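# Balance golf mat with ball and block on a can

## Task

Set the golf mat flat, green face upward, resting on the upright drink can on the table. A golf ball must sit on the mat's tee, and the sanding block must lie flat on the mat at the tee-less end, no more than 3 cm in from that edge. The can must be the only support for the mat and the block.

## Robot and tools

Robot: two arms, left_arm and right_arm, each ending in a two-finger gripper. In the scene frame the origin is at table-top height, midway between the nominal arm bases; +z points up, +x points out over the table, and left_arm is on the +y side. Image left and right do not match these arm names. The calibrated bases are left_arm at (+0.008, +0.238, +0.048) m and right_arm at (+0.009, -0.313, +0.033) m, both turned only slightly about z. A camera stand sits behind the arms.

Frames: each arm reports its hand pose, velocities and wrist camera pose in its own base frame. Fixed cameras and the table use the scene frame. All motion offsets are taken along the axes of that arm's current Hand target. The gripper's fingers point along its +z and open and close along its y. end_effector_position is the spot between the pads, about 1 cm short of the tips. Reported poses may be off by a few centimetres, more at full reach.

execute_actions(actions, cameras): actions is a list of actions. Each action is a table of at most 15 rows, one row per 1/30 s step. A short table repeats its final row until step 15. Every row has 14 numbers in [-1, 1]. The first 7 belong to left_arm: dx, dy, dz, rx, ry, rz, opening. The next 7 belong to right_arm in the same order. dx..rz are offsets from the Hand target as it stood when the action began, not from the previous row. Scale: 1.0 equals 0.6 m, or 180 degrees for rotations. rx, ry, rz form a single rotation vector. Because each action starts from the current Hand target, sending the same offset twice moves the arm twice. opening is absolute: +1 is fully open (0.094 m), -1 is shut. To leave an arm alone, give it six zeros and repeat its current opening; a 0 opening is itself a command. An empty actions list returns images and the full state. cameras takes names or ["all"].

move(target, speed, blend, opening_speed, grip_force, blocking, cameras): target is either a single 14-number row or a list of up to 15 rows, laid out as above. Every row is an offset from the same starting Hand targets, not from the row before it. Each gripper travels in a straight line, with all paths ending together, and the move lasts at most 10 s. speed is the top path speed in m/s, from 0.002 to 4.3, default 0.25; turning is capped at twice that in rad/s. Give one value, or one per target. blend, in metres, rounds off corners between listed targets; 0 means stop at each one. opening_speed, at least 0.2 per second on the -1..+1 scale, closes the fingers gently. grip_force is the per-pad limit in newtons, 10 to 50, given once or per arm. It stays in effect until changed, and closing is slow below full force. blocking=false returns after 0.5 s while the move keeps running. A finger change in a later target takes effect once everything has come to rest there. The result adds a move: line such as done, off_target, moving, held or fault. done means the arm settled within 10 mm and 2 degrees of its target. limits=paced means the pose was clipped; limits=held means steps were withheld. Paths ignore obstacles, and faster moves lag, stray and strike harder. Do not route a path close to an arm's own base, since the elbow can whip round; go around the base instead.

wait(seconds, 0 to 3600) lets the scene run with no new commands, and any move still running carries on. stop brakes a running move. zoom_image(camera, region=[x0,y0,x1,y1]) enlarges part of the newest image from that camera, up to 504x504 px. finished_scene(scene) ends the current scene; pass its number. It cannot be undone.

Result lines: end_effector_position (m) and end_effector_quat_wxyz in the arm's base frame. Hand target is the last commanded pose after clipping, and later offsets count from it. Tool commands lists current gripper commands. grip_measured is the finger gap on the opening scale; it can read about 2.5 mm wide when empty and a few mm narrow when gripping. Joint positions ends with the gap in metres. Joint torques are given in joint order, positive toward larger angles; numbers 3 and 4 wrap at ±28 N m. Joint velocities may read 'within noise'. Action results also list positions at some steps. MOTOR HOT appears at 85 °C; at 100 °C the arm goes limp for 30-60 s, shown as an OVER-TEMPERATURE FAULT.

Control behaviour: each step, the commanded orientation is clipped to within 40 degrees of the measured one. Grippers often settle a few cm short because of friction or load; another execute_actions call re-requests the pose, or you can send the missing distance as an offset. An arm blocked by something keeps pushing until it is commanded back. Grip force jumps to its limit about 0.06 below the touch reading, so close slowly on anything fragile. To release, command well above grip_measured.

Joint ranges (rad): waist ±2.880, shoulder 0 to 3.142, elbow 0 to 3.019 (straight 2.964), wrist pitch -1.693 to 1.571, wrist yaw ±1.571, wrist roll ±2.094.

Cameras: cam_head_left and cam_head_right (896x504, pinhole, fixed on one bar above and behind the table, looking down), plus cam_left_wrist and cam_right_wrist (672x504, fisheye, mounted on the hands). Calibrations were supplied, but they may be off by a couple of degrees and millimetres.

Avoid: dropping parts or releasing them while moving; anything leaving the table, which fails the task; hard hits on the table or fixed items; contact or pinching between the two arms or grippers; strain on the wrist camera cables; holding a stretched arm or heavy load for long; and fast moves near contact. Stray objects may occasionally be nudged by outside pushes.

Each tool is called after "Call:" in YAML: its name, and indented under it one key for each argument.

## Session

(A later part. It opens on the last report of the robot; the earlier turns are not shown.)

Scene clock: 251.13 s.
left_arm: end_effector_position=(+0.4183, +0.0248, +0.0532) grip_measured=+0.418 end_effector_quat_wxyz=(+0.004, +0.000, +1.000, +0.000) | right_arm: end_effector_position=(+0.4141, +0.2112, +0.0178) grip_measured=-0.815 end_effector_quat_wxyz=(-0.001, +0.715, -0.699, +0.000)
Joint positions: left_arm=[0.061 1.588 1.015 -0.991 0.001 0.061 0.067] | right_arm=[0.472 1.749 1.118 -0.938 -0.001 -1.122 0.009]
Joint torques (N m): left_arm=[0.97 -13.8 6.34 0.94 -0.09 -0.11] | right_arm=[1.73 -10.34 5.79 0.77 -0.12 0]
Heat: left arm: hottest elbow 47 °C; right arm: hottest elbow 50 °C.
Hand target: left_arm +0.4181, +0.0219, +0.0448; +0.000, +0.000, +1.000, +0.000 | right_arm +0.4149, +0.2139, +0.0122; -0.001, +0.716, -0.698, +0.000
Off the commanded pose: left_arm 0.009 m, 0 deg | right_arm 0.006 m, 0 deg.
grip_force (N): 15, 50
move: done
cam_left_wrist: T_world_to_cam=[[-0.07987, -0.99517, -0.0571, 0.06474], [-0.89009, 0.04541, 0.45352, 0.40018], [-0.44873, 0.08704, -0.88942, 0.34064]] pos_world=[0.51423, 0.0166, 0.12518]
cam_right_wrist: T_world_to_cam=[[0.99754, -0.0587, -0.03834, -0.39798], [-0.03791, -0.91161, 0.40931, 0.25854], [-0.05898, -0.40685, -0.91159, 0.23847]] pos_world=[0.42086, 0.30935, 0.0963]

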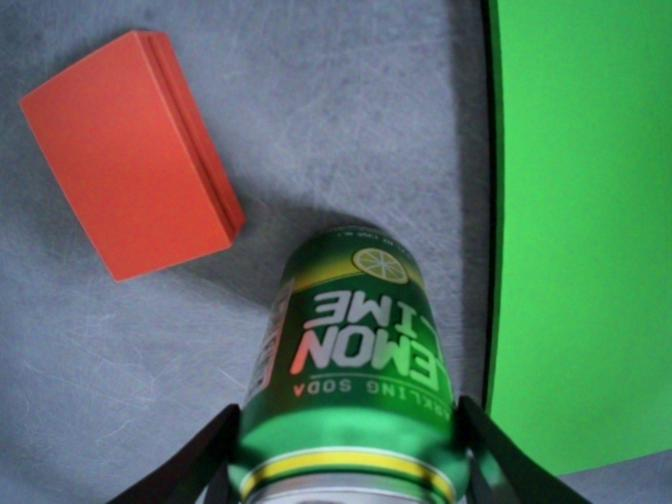

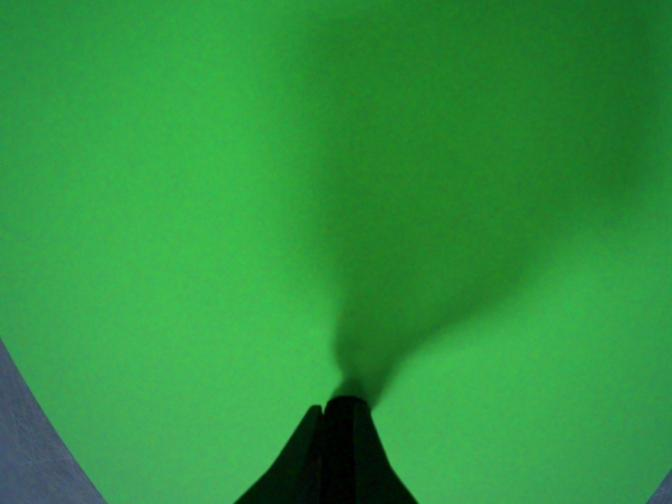

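Call:
move:
  target:
    - [0,0,-0.012,0,0,0,1,0,0,0,0,0,0,-1]
    - [0,0,-0.24,0,0,0,1,0,0,-0.17,0,0,0,-1]
  speed: [0.06,0.08]
  grip_force: [50,50]
  cameras: ["all"]

Scene clock: 257.50 s.
left_arm: end_effector_position=(+0.4040, +0.0240, +0.1681) grip_measured=+0.998 end_effector_quat_wxyz=(-0.021, +0.000, +1.000, -0.002) | right_arm: end_effector_position=(+0.3899, +0.1987, +0.0699) grip_measured=-0.815 end_effector_quat_wxyz=(+0.046, +0.714, -0.698, -0.016)
Joint positions: left_arm=[0.061 1.457 1.196 -1.353 0.001 0.06 0.094] | right_arm=[0.472 1.67 1.168 -1.165 0 -1.121 0.009]
Joint torques (N m): left_arm=[0.62 -14.97 11.26 -0.35 -0.02 -0.11] | right_arm=[1.32 -13.86 10.95 -0.77 -0.09 -0.05]
Heat: left arm: hottest elbow 47 °C; right arm: hottest elbow 50 °C.
Hand target: left_arm +0.4180, +0.0218, +0.1889; +0.001, +0.000, +1.000, +0.000 | right_arm +0.4147, +0.2137, +0.1140; -0.001, +0.716, -0.698, +0.000
Off the commanded pose: left_arm 0.025 m, 3 deg | right_arm 0.053 m, 6 deg.
move: off_target (left_arm, right_arm)
cam_left_wrist: T_world_to_cam=[[-0.08228, -0.99534, -0.05036, 0.0692], [-0.86622, 0.04644, 0.4975, 0.31838], [-0.49284, 0.08456, -0.866, 0.45056]] pos_world=[0.50354, 0.016, 0.23528]
cam_right_wrist: T_world_to_cam=[[0.99037, -0.06306, -0.12326, -0.36295], [-0.00055, -0.89203, 0.45197, 0.20353], [-0.13845, -0.44755, -0.88348, 0.31662]] pos_world=[0.4034, 0.30037, 0.143]

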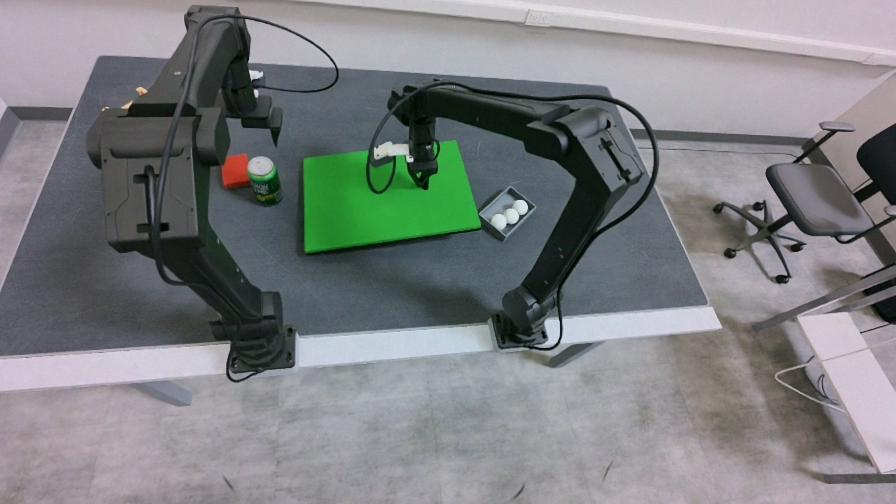

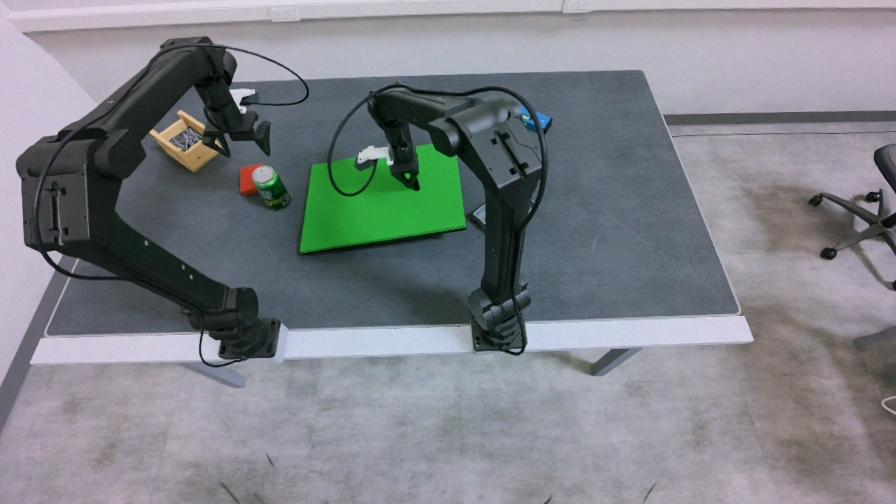

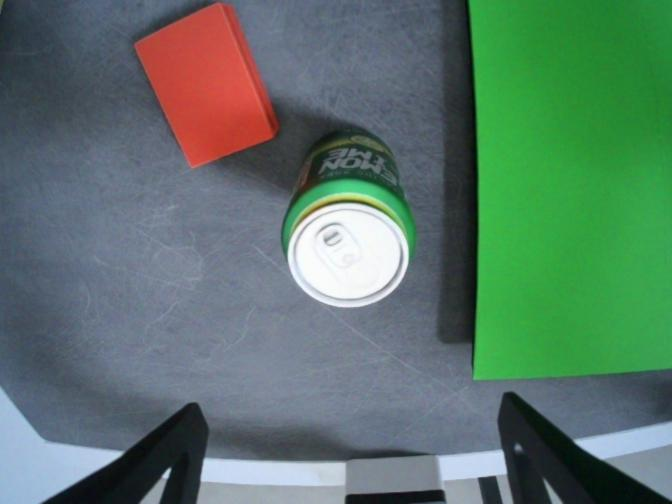

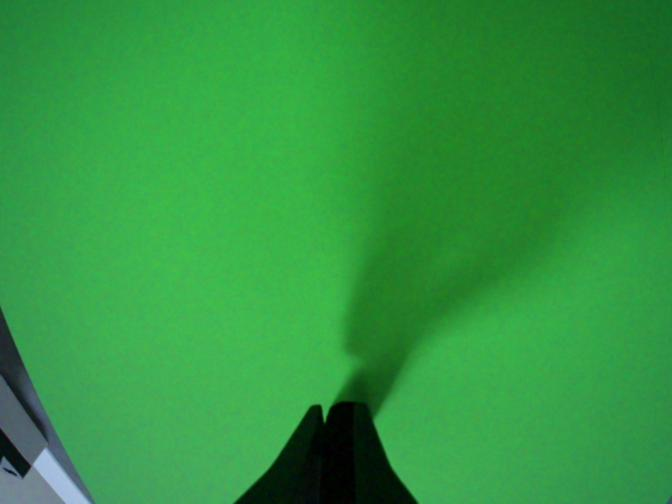

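Call:
move:
  target:
    - [0,0,0.1,0,0,0,1,0.006,-0.105,0.023,0,0,0,-1]
    - [0,0,0.226,0,0,0,1,0.017,-0.08,0.17,0,0,0,-1]
    - [0,0,0.226,0,0,0,0.36,0.017,-0.08,0.17,0,0,0,0.3]
  speed: 0.08
  grip_force: [15,50]
  blend: [0.01,0,0]
  cameras: ["all"]

Scene clock: 283.53 s.
left_arm: end_effector_position=(+0.4196, +0.0250, +0.0643) grip_measured=+0.416 end_effector_quat_wxyz=(+0.008, +0.000, +1.000, +0.000) | right_arm: end_effector_position=(+0.4607, +0.2086, +0.0166) grip_measured=+0.298 end_effector_quat_wxyz=(+0.000, +0.719, -0.695, +0.000)
Joint positions: left_arm=[0.061 1.569 1.027 -1.012 0.001 0.06 0.067] | right_arm=[0.426 1.841 1.251 -0.98 0.001 -1.179 0.061]
Joint torques (N m): left_arm=[0.79 -12.92 6.46 0.79 -0.05 -0.1] | right_arm=[0.5 -11.34 5.53 0.83 -0.21 -0.04]
Heat: left arm: hottest elbow 48 °C; right arm: hottest elbow 51 °C.
Hand target: left_arm +0.4181, +0.0219, +0.0533; +0.000, +0.000, +1.000, +0.000 | right_arm +0.4629, +0.2048, +0.0120; -0.001, +0.716, -0.698, +0.000
Off the commanded pose: left_arm 0.011 m, 1 deg | right_arm 0.006 m, 1 deg.
grip_force (N): 15, 50
move: off_target (left_arm); target 3's new opening was sent with left_arm's hand 0.011 m and 1 deg from that target
cam_left_wrist: T_world_to_cam=[[-0.079, -0.99514, -0.05878, 0.06537], [-0.89438, 0.04471, 0.44506, 0.39871], [-0.44027, 0.08774, -0.89357, 0.34792]] pos_world=[0.51494, 0.0167, 0.13728]
cam_right_wrist: T_world_to_cam=[[0.99811, -0.04702, -0.03944, -0.44727], [-0.02664, -0.91088, 0.41181, 0.25306], [-0.05529, -0.40998, -0.91042, 0.23797]] pos_world=[0.46633, 0.30705, 0.0948]

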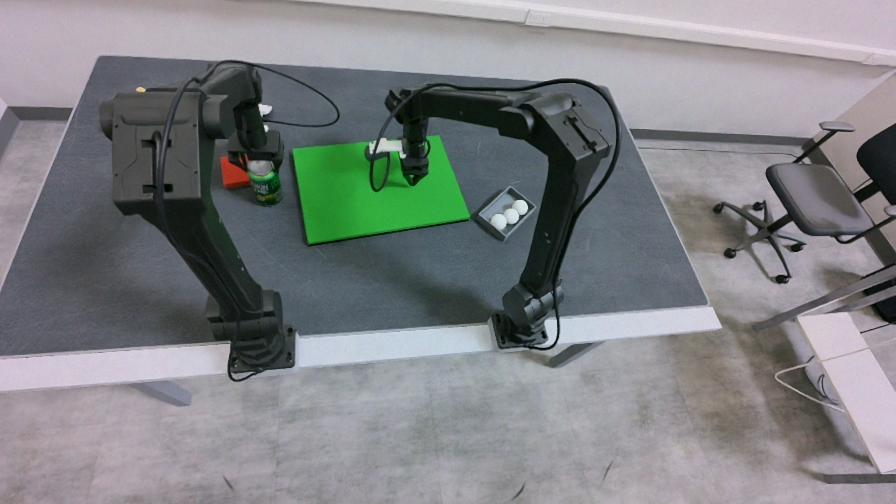

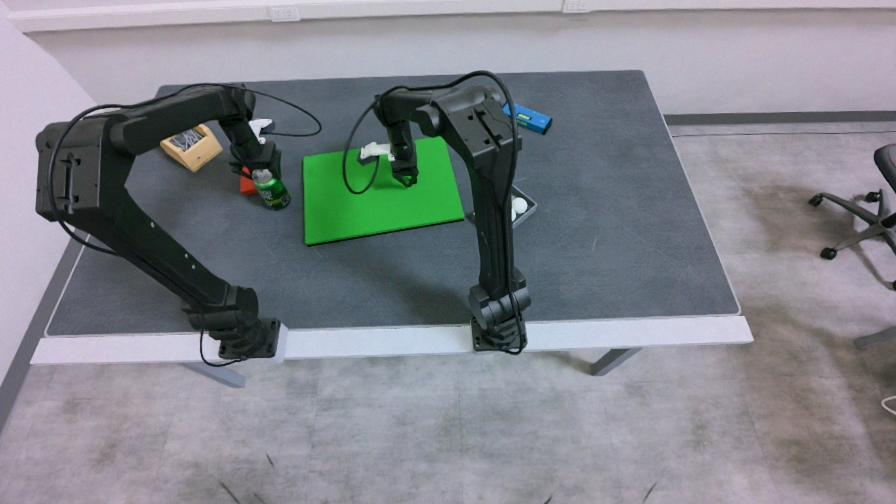

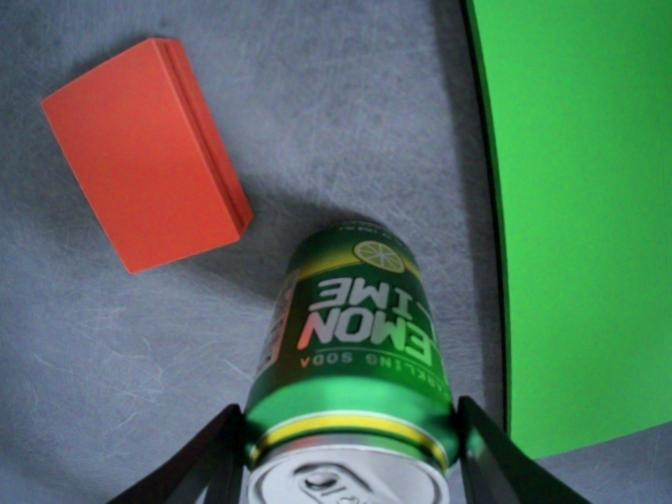

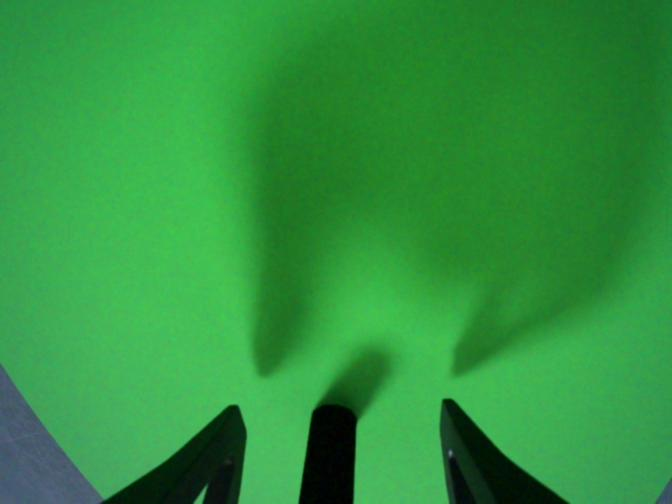

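Call:
move:
  target:
    - [0,0,-0.1,0,0,0,0.36,0,0,-0.2,0,0,0,0.3]
    - [0,0,-0.1,0,0,0,0.36,0.392,0.112,-0.16,0,0,0.8,-0.1]
  speed: [0.15,0.35]
  blend: [0.03,0]
  cameras: ["cam_right_wrist","cam_head_left"]

Scene clock: 293.80 s.
left_arm: end_effector_position=(+0.3943, +0.0235, +0.0833) grip_measured=+0.415 end_effector_quat_wxyz=(-0.035, +0.000, +0.999, -0.002) | right_arm: end_effector_position=(+0.3994, -0.0291, +0.0996) grip_measured=-0.097 end_effector_quat_wxyz=(-0.016, +0.434, +0.901, -0.004)
Joint positions: left_arm=[0.061 1.535 1.042 -1.148 0 0.06 0.066] | right_arm=[-0.073 1.504 1.056 -1.156 -0.004 0.825 0.042]
Joint torques (N m): left_arm=[0.91 -16.85 11.4 -0.53 -0.01 -0.11] | right_arm=[0.79 -9.99 6.13 0.61 0.11 0.12]
Heat: left arm: hottest elbow 47 °C; right arm: hottest elbow 50 °C.
Hand target: left_arm +0.4180, +0.0219, +0.1132; +0.000, +0.000, +1.000, +0.000 | right_arm +0.4017, -0.0321, +0.1076; +0.000, +0.443, +0.897, +0.001
Off the commanded pose: left_arm 0.038 m, 4 deg | right_arm 0.009 m, 2 deg.
grip_force (N): 15, 50
move: off_target (left_arm)
cam_right_wrist: T_world_to_cam=[[-0.8311, -0.55589, -0.01616, 0.31937], [-0.50713, 0.74565, 0.43224, 0.23884], [-0.22822, 0.36743, -0.90162, 0.30365]] pos_world=[0.45586, -0.11212, 0.1757]
Images, in order (width x height): cam_head_left 896x504, cam_right_wrist 672x504.

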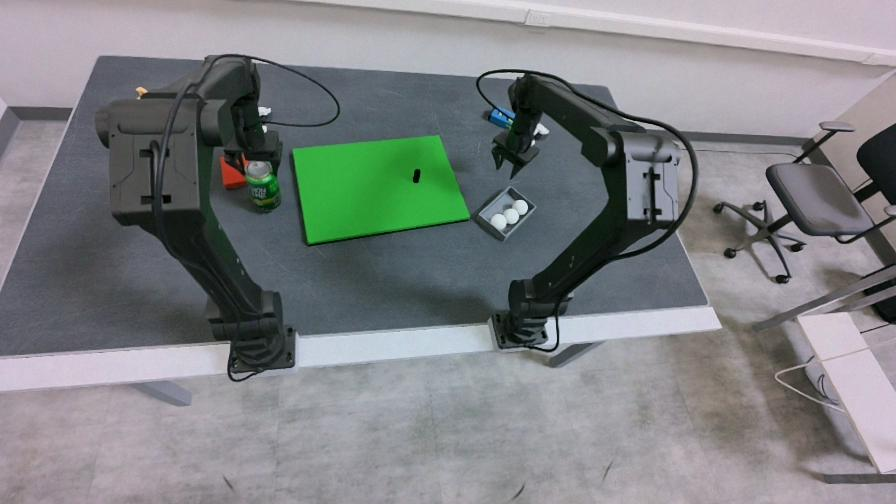

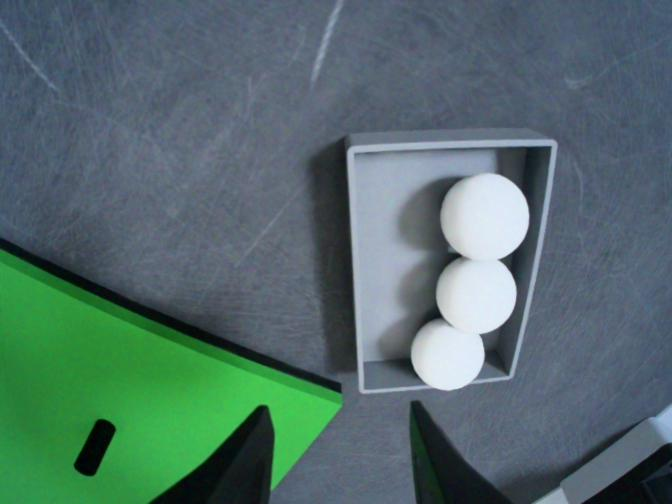

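Call:
move:
  target:
    - [0,0,0,0,0,0,0.36,0.0135,-0.0175,0.15,0,0,0,-0.1]
    - [0,0,0,0,0,0,0.36,0.0135,-0.0175,0.197,0,0,0,-0.1]
  speed: [0.12,0.06]
  cameras: ["cam_right_wrist"]

Scene clock: 299.10 s.
left_arm: end_effector_position=(+0.3943, +0.0235, +0.0833) grip_measured=+0.415 end_effector_quat_wxyz=(-0.035, +0.000, +0.999, -0.002) | right_arm: end_effector_position=(+0.3882, -0.0283, -0.0055) grip_measured=-0.098 end_effector_quat_wxyz=(+0.000, +0.434, +0.901, +0.002)
Joint positions: left_arm=[0.061 1.535 1.042 -1.148 0 0.06 0.066] | right_arm=[-0.073 1.628 0.871 -0.813 -0.004 0.825 0.042]
Joint torques (N m): left_arm=[0.62 -16.67 11.4 -0.59 -0.01 -0.1] | right_arm=[-0.03 -7.47 4.89 1.07 0.09 0.07]
Heat: left arm: hottest elbow 48 °C; right arm: hottest elbow 49 °C.
Hand target: left_arm +0.4180, +0.0219, +0.1132; +0.000, +0.000, +1.000, +0.000 | right_arm +0.3887, -0.0318, -0.0104; +0.000, +0.443, +0.897, +0.001
Off the commanded pose: left_arm 0.038 m, 4 deg | right_arm 0.006 m, 1 deg.
grip_force (N): 15, 50
move: done
cam_right_wrist: T_world_to_cam=[[-0.8301, -0.55594, -0.04315, 0.30829], [-0.52156, 0.74674, 0.41274, 0.28345], [-0.19724, 0.36512, -0.90983, 0.19376]] pos_world=[0.44196, -0.11102, 0.0726]

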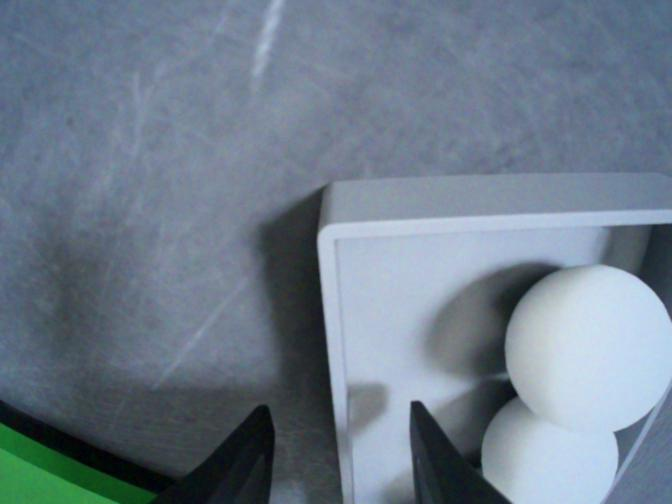

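Call:
move:
  target:
    - [0,0,0,0,0,0,0.36,0,0,0,0,0,0,-1]
    - [0,0,0,0,0,0,0.36,-0.322,-0.264,-0.003,0,0,0,-1]
  speed: [0.1,0.1]
  opening_speed: 0.8
  cameras: ["cam_right_wrist","cam_head_left"]

Scene clock: 309.00 s.
left_arm: end_effector_position=(+0.3943, +0.0235, +0.0833) grip_measured=+0.415 end_effector_quat_wxyz=(-0.035, +0.000, +0.999, -0.002) | right_arm: end_effector_position=(+0.3758, -0.2708, -0.0046) grip_measured=-0.961 end_effector_quat_wxyz=(+0.005, +0.445, +0.896, +0.002)
Joint positions: left_arm=[0.061 1.535 1.042 -1.148 0 0.06 0.066] | right_arm=[-0.626 1.779 1.087 -0.869 -0.006 0.296 0.002]
Joint torques (N m): left_arm=[0.85 -16.97 11.44 -0.55 -0.02 -0.09] | right_arm=[-0.09 -8.47 7.72 -0.17 0.11 -0.27]
Heat: left arm: hottest elbow 48 °C; right arm: hottest elbow 48 °C.
Hand target: left_arm +0.4180, +0.0219, +0.1132; +0.000, +0.000, +1.000, +0.000 | right_arm +0.3805, -0.2815, -0.0090; +0.000, +0.442, +0.897, +0.001
Off the commanded pose: left_arm 0.038 m, 4 deg | right_arm 0.013 m, 1 deg.
grip_force (N): 15, 50
move: off_target (right_arm)
cam_right_wrist: T_world_to_cam=[[-0.84235, -0.53671, -0.04881, 0.17297], [-0.5081, 0.76071, 0.40394, 0.45647], [-0.17966, 0.36506, -0.91348, 0.27409]] pos_world=[0.42688, -0.35446, 0.07443]
Images, in order (width x height): cam_head_left 896x504, cam_right_wrist 672x504.

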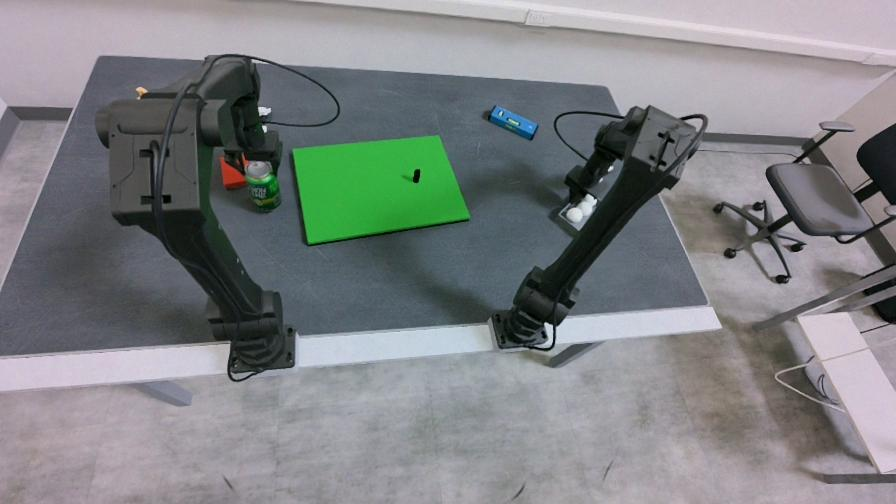

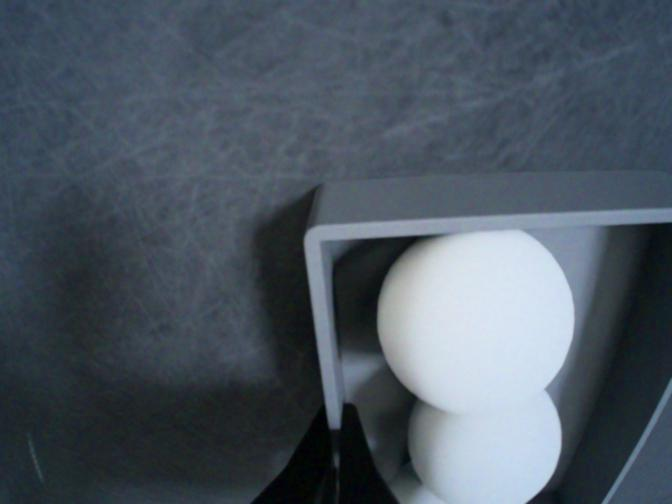

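Call:
move:
  target: [0,0,0,0,0,0,0.36,0,0,0,0,0,0,-0.1]
  grip_force: [15,50]
  speed: 0.1
  opening_speed: 1.0
  cameras: ["cam_head_left","cam_head_right","cam_right_wrist"]

Scene clock: 316.13 s.
left_arm: end_effector_position=(+0.3943, +0.0235, +0.0833) grip_measured=+0.415 end_effector_quat_wxyz=(-0.035, +0.000, +0.999, -0.002) | right_arm: end_effector_position=(+0.3724, -0.2696, -0.0146) grip_measured=-0.103 end_effector_quat_wxyz=(-0.006, +0.444, +0.896, +0.003)
Joint positions: left_arm=[0.061 1.535 1.042 -1.148 0 0.06 0.066] | right_arm=[-0.627 1.802 1.087 -0.87 -0.003 0.293 0.042]
Joint torques (N m): left_arm=[0.79 -16.79 11.36 -0.55 0 -0.09] | right_arm=[0.79 -10.23 7.54 -0.13 0.04 -0.17]
Heat: left arm: hottest elbow 48 °C; right arm: hottest elbow 48 °C.
Hand target: left_arm +0.4180, +0.0219, +0.1132; +0.000, +0.000, +1.000, +0.000 | right_arm +0.3804, -0.2816, -0.0090; +0.000, +0.443, +0.897, +0.001
Off the commanded pose: left_arm 0.038 m, 4 deg | right_arm 0.015 m, 1 deg.
grip_force (N): 15, 50
move: done
cam_right_wrist: T_world_to_cam=[[-0.842, -0.53816, -0.03763, 0.16998], [-0.50127, 0.75469, 0.42329, 0.45397], [-0.1994, 0.37528, -0.90521, 0.2741]] pos_world=[0.42534, -0.35399, 0.06235]

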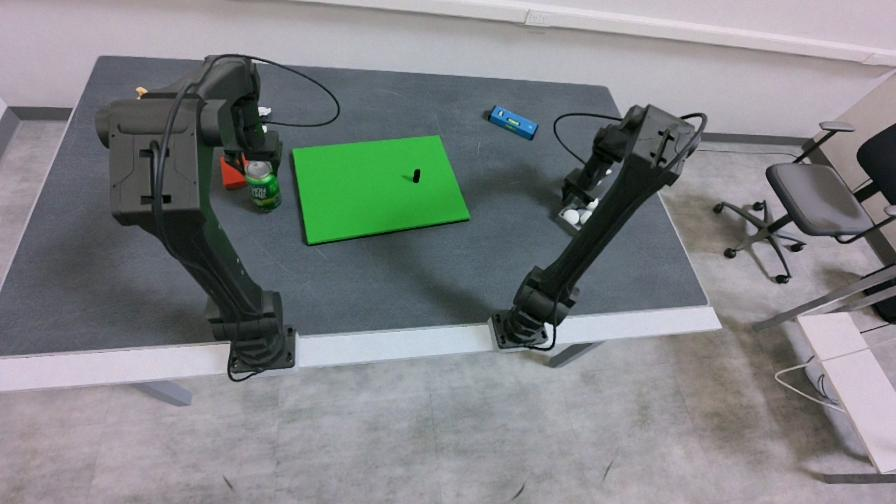

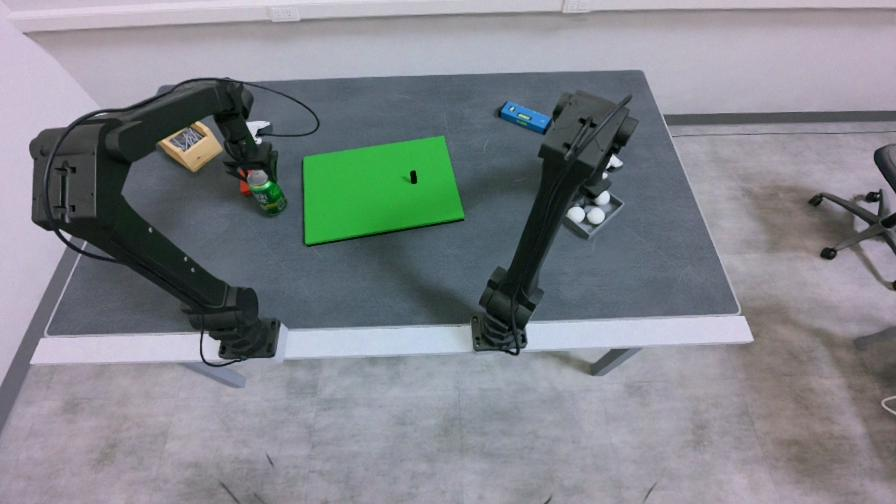

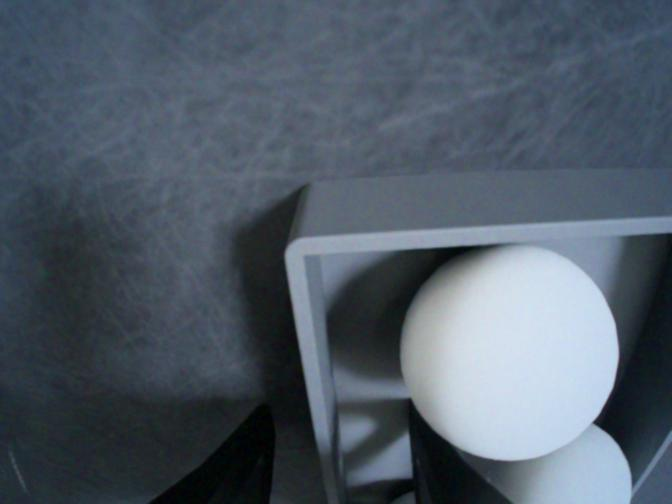

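Call:
move:
  target: [0,0,0,0,0,0,0.36,0,0,-0.2,0,0,0,-0.1]
  speed: 0.15
  cameras: ["cam_head_right","cam_left_wrist","cam_right_wrist"]

Scene clock: 318.43 s.
left_arm: end_effector_position=(+0.3943, +0.0235, +0.0833) grip_measured=+0.415 end_effector_quat_wxyz=(-0.035, +0.000, +0.999, -0.002) | right_arm: end_effector_position=(+0.3672, -0.2659, +0.0858) grip_measured=-0.102 end_effector_quat_wxyz=(-0.028, +0.444, +0.896, +0.006)
Joint positions: left_arm=[0.061 1.535 1.042 -1.148 0 0.06 0.066] | right_arm=[-0.627 1.664 1.209 -1.173 -0.003 0.293 0.042]
Joint torques (N m): left_arm=[0.62 -16.62 11.44 -0.57 -0.01 -0.11] | right_arm=[0.73 -11.34 9.8 -0.32 0.03 -0.16]
Heat: left arm: hottest elbow 48 °C; right arm: hottest elbow 48 °C.
Hand target: left_arm +0.4180, +0.0219, +0.1132; +0.000, +0.000, +1.000, +0.000 | right_arm +0.3803, -0.2817, +0.1109; +0.000, +0.443, +0.897, +0.001
Off the commanded pose: left_arm 0.038 m, 4 deg | right_arm 0.033 m, 3 deg.
grip_force (N): 15, 50
move: off_target (right_arm)
cam_left_wrist: T_world_to_cam=[[-0.08358, -0.9954, -0.04683, 0.06376], [-0.85226, 0.04705, 0.52099, 0.3447], [-0.51639, 0.08346, -0.85227, 0.38049]] pos_world=[0.49559, 0.0155, 0.14768]
cam_right_wrist: T_world_to_cam=[[-0.84308, -0.53738, -0.02105, 0.17053], [-0.48531, 0.74336, 0.46032, 0.39406], [-0.23172, 0.3983, -0.8875, 0.37903]] pos_world=[0.42284, -0.35226, 0.15859]

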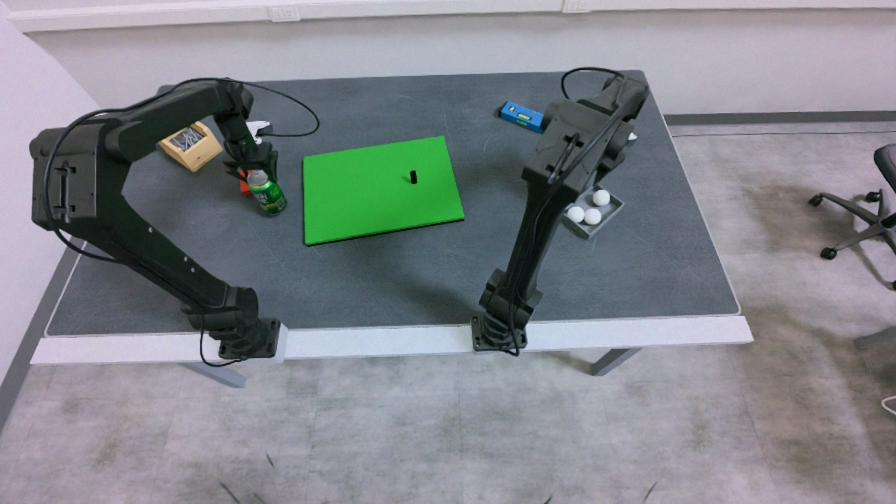

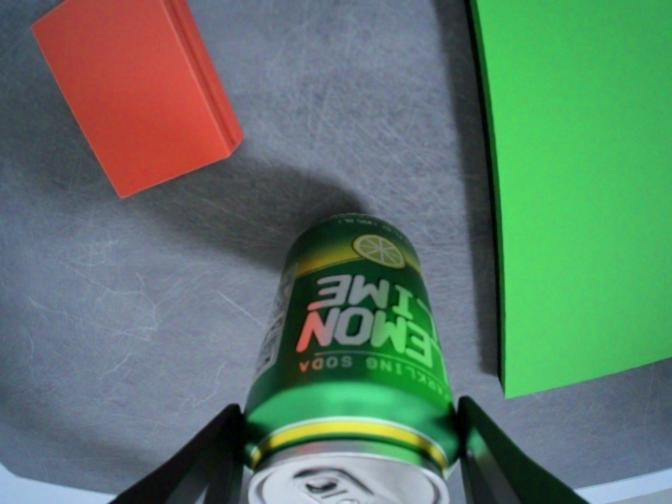

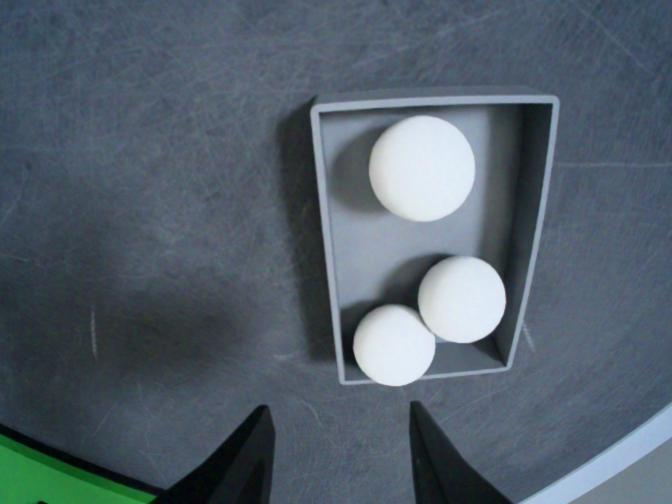

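Call:
move:
  target:
    - [0,0,-0.155,0,0,0,0.36,0,0,0,0,0,0,-0.1]
    - [-0.0567,-0.45,-0.155,0,0,0,0.36,0,0,0,0,0,0,-0.1]
    - [-0.0567,-0.912,-0.145,0,0,0,0.36,0,0,0,0,0,0,-0.1]
  speed: 0.2
  blend: [0.03,0.05,0]
  cameras: ["cam_head_right","cam_left_wrist"]

Scene clock: 350.50 s.
left_arm: end_effector_position=(+0.4406, -0.5177, +0.1751) grip_measured=+0.415 end_effector_quat_wxyz=(-0.009, +0.007, +1.000, +0.010) | right_arm: end_effector_position=(+0.3672, -0.2659, +0.0858) grip_measured=-0.102 end_effector_quat_wxyz=(-0.028, +0.444, +0.896, +0.006)
Joint positions: left_arm=[-0.865 2.225 2.313 -1.686 0 -0.852 0.066] | right_arm=[-0.627 1.664 1.209 -1.174 -0.003 0.293 0.042]
Joint torques (N m): left_arm=[1.85 -26.7 13.15 -0.38 -0.16 -0.12] | right_arm=[0.21 -11.87 9.89 -0.29 0.07 -0.19]
Heat: left arm: hottest elbow 50 °C; right arm: hottest elbow 51 °C.
Hand target: left_arm +0.4516, -0.5254, +0.1998; +0.000, +0.000, +1.000, +0.000 | right_arm +0.3802, -0.2817, +0.1109; +0.000, +0.443, +0.897, +0.001
Off the commanded pose: left_arm 0.028 m, 2 deg | right_arm 0.032 m, 3 deg.
joint sent to its limit (left arm) — joint 4 (wrist pitch), lower limit. The joint targets still meet the commanded pose.
grip_force (N): 15, 50
move: off_target (left_arm)
cam_left_wrist: T_world_to_cam=[[-0.09476, -0.99259, -0.07605, -0.45534], [-0.87758, 0.04723, 0.4771, 0.38072], [-0.46997, 0.11195, -0.87555, 0.52624]] pos_world=[0.53828, -0.52886, 0.24448]

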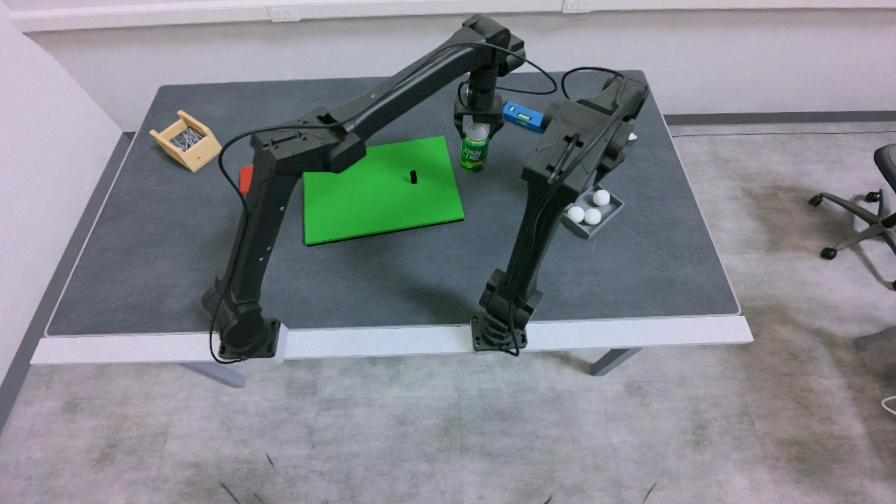

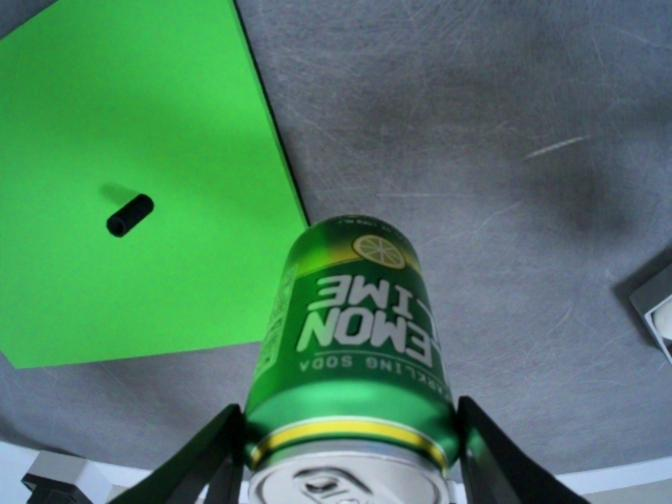

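Call:
move:
  target: [0,-0.0333,0.183,0,0,0,0.36,0,0,0,0,0,0,-0.1]
  speed: 0.12
  cameras: ["cam_head_right","cam_left_wrist"]

Call:
zoom_image:
  camera: "cam_head_right"
  region: [400, 100, 540, 220]

Scene clock: 357.13 s.
left_arm: end_effector_position=(+0.4528, -0.5383, +0.0840) grip_measured=+0.415 end_effector_quat_wxyz=(-0.007, +0.000, +1.000, +0.008) | right_arm: end_effector_position=(+0.3672, -0.2659, +0.0858) grip_measured=-0.102 end_effector_quat_wxyz=(-0.028, +0.444, +0.896, +0.006)
Joint positions: left_arm=[-0.871 2.314 2.232 -1.51 0 -0.87 0.066] | right_arm=[-0.627 1.664 1.209 -1.174 -0.003 0.293 0.042]
Joint torques (N m): left_arm=[0.85 -28.69 8.54 0.51 -0.15 -0.13] | right_arm=[0.91 -10.81 9.84 -0.57 0.02 -0.14]
Heat: left arm: hottest elbow 51 °C; right arm: hottest elbow 51 °C.
Hand target: left_arm +0.4518, -0.5453, +0.0900; +0.000, +0.000, +1.000, +0.000 | right_arm +0.3802, -0.2817, +0.1109; +0.000, +0.443, +0.897, +0.001
Off the commanded pose: left_arm 0.009 m, 1 deg | right_arm 0.032 m, 3 deg.
grip_force (N): 15, 50
move: done
cam_left_wrist: T_world_to_cam=[[-0.08204, -0.994, -0.07232, -0.48831], [-0.88005, 0.03819, 0.47335, 0.4325], [-0.46775, 0.10248, -0.8779, 0.44859]] pos_world=[0.55039, -0.54787, 0.15378]

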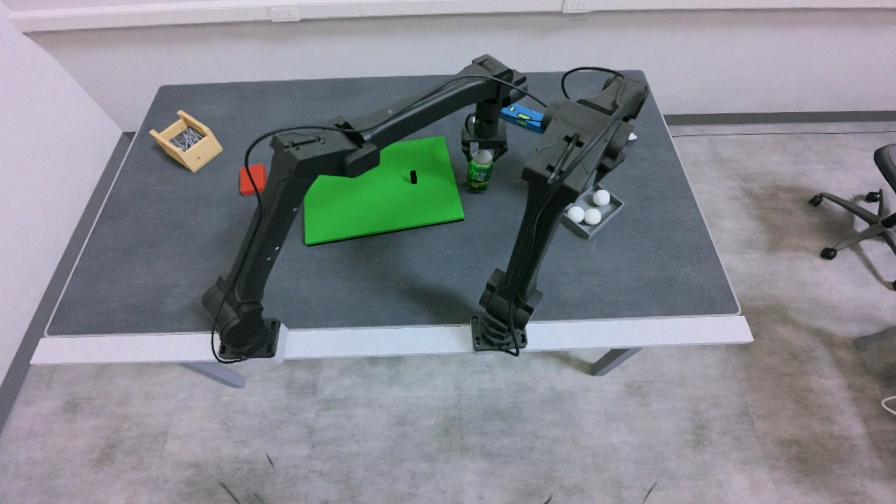

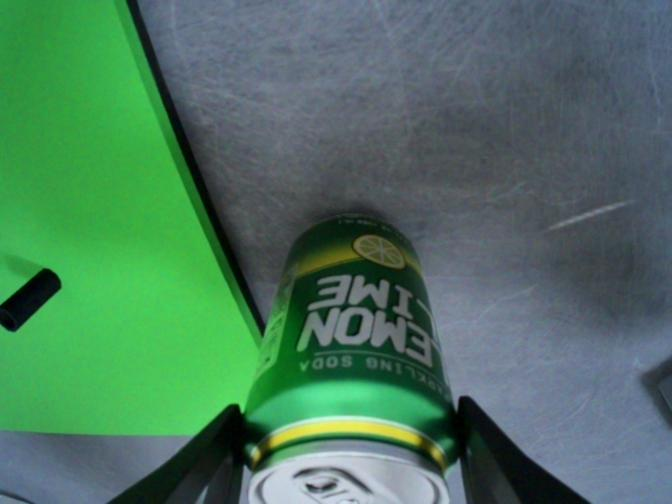

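Scaled by 3.600.

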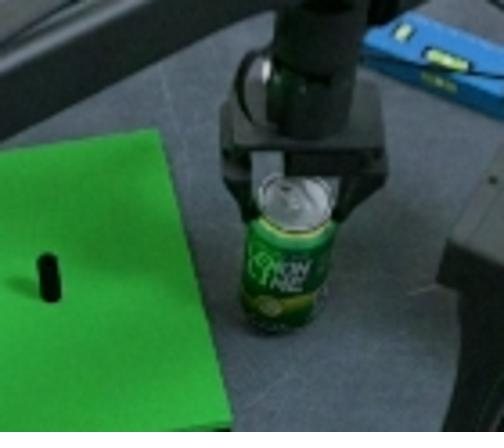

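Call:
move:
  target: [0,0,0.0233,0,0,0,0.36,0,0,0,0,0,0,-0.1]
  speed: 0.05

Call:
move:
  target: [0,0,0.0117,0,0,0,0.36,0,0,0,0,0,0,-0.1]
  speed: 0.04
  cameras: ["cam_head_right","cam_left_wrist"]

Scene clock: 359.10 s.
left_arm: end_effector_position=(+0.4547, -0.5403, +0.0774) grip_measured=+0.415 end_effector_quat_wxyz=(-0.002, +0.000, +1.000, +0.003) | right_arm: end_effector_position=(+0.3672, -0.2659, +0.0858) grip_measured=-0.102 end_effector_quat_wxyz=(-0.028, +0.444, +0.896, +0.006)
Joint positions: left_arm=[-0.871 2.314 2.215 -1.479 0 -0.871 0.066] | right_arm=[-0.627 1.664 1.209 -1.174 -0.003 0.293 0.042]
Joint torques (N m): left_arm=[0.62 -27.87 7.8 0.72 -0.11 -0.11] | right_arm=[0.03 -11.16 9.63 -0.25 0 -0.2]
Heat: left arm: hottest elbow 51 °C; right arm: hottest elbow 51 °C.
Hand target: left_arm +0.4518, -0.5453, +0.0761; +0.001, +0.000, +1.000, +0.000 | right_arm +0.3802, -0.2817, +0.1109; +0.000, +0.443, +0.897, +0.001
Off the commanded pose: left_arm 0.006 m, 0 deg | right_arm 0.032 m, 3 deg.
grip_force (N): 15, 50
move: done

Scene clock: 359.63 s.
left_arm: end_effector_position=(+0.4555, -0.5412, +0.0753) grip_measured=+0.415 end_effector_quat_wxyz=(-0.001, +0.000, +1.000, +0.001) | right_arm: end_effector_position=(+0.3672, -0.2659, +0.0858) grip_measured=-0.102 end_effector_quat_wxyz=(-0.028, +0.444, +0.896, +0.006)
Joint positions: left_arm=[-0.871 2.314 2.21 -1.469 0 -0.871 0.066] | right_arm=[-0.627 1.664 1.209 -1.174 -0.003 0.293 0.042]
Joint torques (N m): left_arm=[0.67 -27.93 7.25 0.85 -0.13 -0.11] | right_arm=[0.73 -11.87 9.85 -0.21 0.06 -0.21]
Heat: left arm: hottest elbow 51 °C; right arm: hottest elbow 51 °C.
Hand target: left_arm +0.4518, -0.5452, +0.0690; +0.000, +0.000, +1.000, +0.000 | right_arm +0.3802, -0.2817, +0.1109; +0.000, +0.443, +0.897, +0.001
Off the commanded pose: left_arm 0.008 m, 0 deg | right_arm 0.032 m, 3 deg.
grip_force (N): 15, 50
move: done
cam_left_wrist: T_world_to_cam=[[-0.08003, -0.99502, -0.05948, -0.49405], [-0.88611, 0.04369, 0.46142, 0.44566], [-0.45652, 0.08963, -0.88519, 0.43098]] pos_world=[0.55211, -0.54969, 0.14648]

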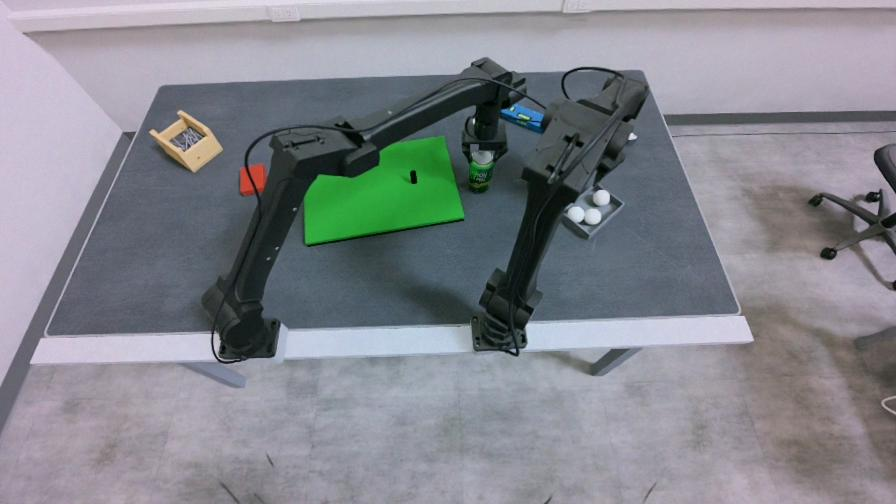

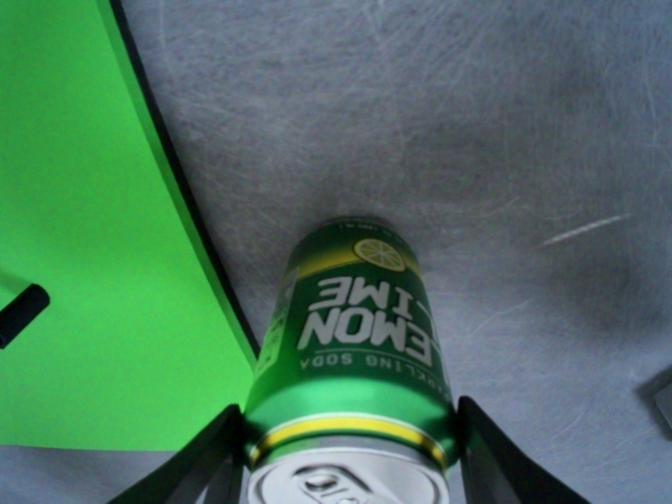

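Call:
move:
  target: [0,0,0.0117,0,0,0,0.36,0,0,0,0,0,0,-0.1]
  speed: 0.04

Call:
move:
  target: [0,0,0.0117,0,0,0,0.36,0,0,0,0,0,0,-0.1]
  speed: 0.04
  cameras: ["cam_head_right","cam_left_wrist"]

Scene clock: 361.17 s.
left_arm: end_effector_position=(+0.4563, -0.5422, +0.0742) grip_measured=+0.415 end_effector_quat_wxyz=(+0.002, +0.000, +1.000, -0.002) | right_arm: end_effector_position=(+0.3672, -0.2659, +0.0858) grip_measured=-0.102 end_effector_quat_wxyz=(-0.028, +0.444, +0.896, +0.006)
Joint positions: left_arm=[-0.871 2.312 2.203 -1.457 0 -0.871 0.066] | right_arm=[-0.627 1.664 1.209 -1.174 -0.003 0.293 0.042]
Joint torques (N m): left_arm=[0.97 -27.16 6.82 1.07 -0.12 -0.08] | right_arm=[1.03 -11.46 9.66 -0.27 0.06 -0.24]
Heat: left arm: hottest elbow 50 °C; right arm: hottest elbow 51 °C.
Hand target: left_arm +0.4518, -0.5453, +0.0620; +0.000, +0.000, +1.000, +0.000 | right_arm +0.3802, -0.2817, +0.1109; +0.000, +0.443, +0.897, +0.001
Off the commanded pose: left_arm 0.013 m, 0 deg | right_arm 0.032 m, 3 deg.
grip_force (N): 15, 50
move: off_target (left_arm)

Scene clock: 361.77 s.
left_arm: end_effector_position=(+0.4569, -0.5429, +0.0737) grip_measured=+0.415 end_effector_quat_wxyz=(+0.005, +0.000, +1.000, -0.005) | right_arm: end_effector_position=(+0.3672, -0.2659, +0.0858) grip_measured=-0.102 end_effector_quat_wxyz=(-0.028, +0.444, +0.896, +0.006)
Joint positions: left_arm=[-0.871 2.308 2.193 -1.442 0 -0.871 0.066] | right_arm=[-0.627 1.664 1.209 -1.174 -0.003 0.293 0.042]
Joint torques (N m): left_arm=[1.08 -26.34 6.61 1.11 -0.12 -0.12] | right_arm=[1.03 -11.58 9.73 -0.25 0.09 -0.17]
Heat: left arm: hottest elbow 50 °C; right arm: hottest elbow 51 °C.
Hand target: left_arm +0.4518, -0.5453, +0.0551; +0.000, +0.000, +1.000, +0.000 | right_arm +0.3802, -0.2817, +0.1109; +0.000, +0.443, +0.897, +0.001
Off the commanded pose: left_arm 0.020 m, 1 deg | right_arm 0.032 m, 3 deg.
grip_force (N): 15, 50
move: off_target (left_arm)
cam_left_wrist: T_world_to_cam=[[-0.07941, -0.99572, -0.04721, -0.49727], [-0.89117, 0.0497, 0.45093, 0.45406], [-0.44666, 0.07788, -0.89131, 0.41996]] pos_world=[0.55273, -0.55041, 0.14608]

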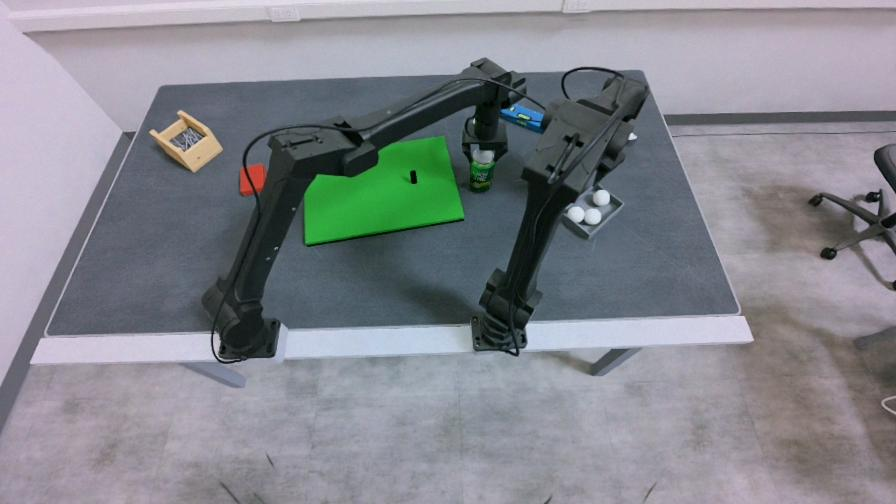

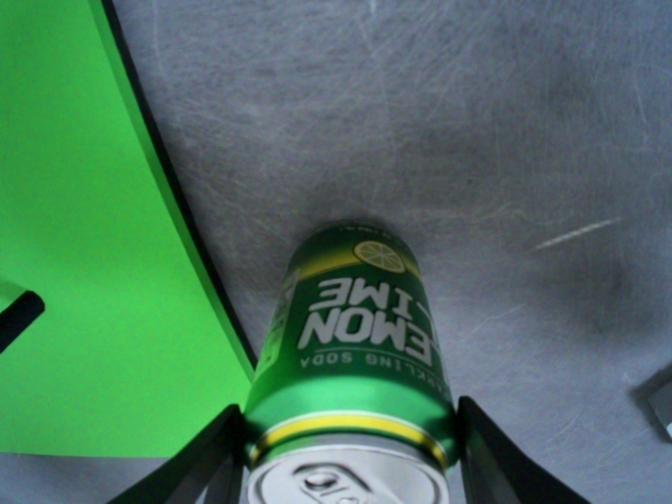

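Call:
move:
  target:
    - [0,0,-0.02,0,0,0,0.36,0,0,0,0,0,0,-0.1]
    - [0,0,-0.02,0,0,0,0.75,0,0,0,0,0,0,-0.1]
  speed: 0.05
  opening_speed: 0.3
  cameras: ["cam_left_wrist"]

Scene clock: 364.77 s.
left_arm: end_effector_position=(+0.4569, -0.5428, +0.0738) grip_measured=+0.747 end_effector_quat_wxyz=(+0.005, +0.000, +1.000, -0.005) | right_arm: end_effector_position=(+0.3672, -0.2659, +0.0858) grip_measured=-0.102 end_effector_quat_wxyz=(-0.028, +0.444, +0.896, +0.006)
Joint positions: left_arm=[-0.871 2.307 2.193 -1.442 -0.001 -0.871 0.082] | right_arm=[-0.627 1.664 1.209 -1.174 -0.003 0.293 0.042]
Joint torques (N m): left_arm=[0.5 -27.05 8.12 -0.05 -0.12 -0.11] | right_arm=[0.67 -12.4 9.87 -0.49 0.03 -0.19]
Heat: left arm: hottest elbow 50 °C; right arm: hottest elbow 52 °C.
Hand target: left_arm +0.4517, -0.5452, +0.0670; +0.000, +0.000, +1.000, +0.001 | right_arm +0.3802, -0.2817, +0.1109; +0.000, +0.443, +0.897, +0.001
Off the commanded pose: left_arm 0.009 m, 1 deg | right_arm 0.032 m, 3 deg.
grip_force (N): 15, 50
move: done
cam_left_wrist: T_world_to_cam=[[-0.07944, -0.9957, -0.04755, -0.49709], [-0.89128, 0.04958, 0.45074, 0.45403], [-0.44645, 0.07818, -0.89139, 0.4201]] pos_world=[0.55273, -0.55031, 0.14618]

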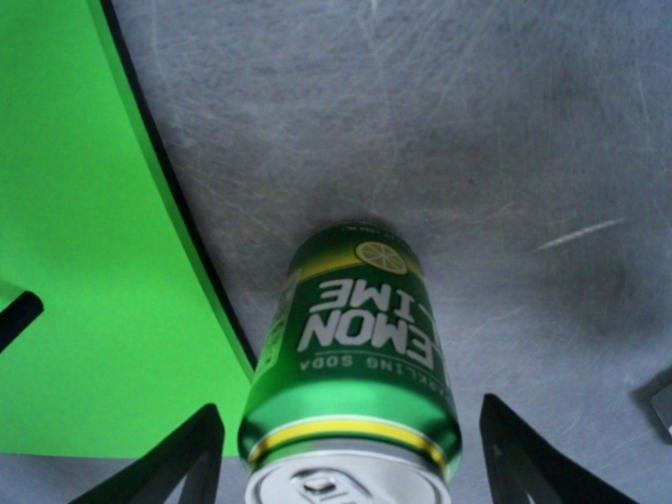

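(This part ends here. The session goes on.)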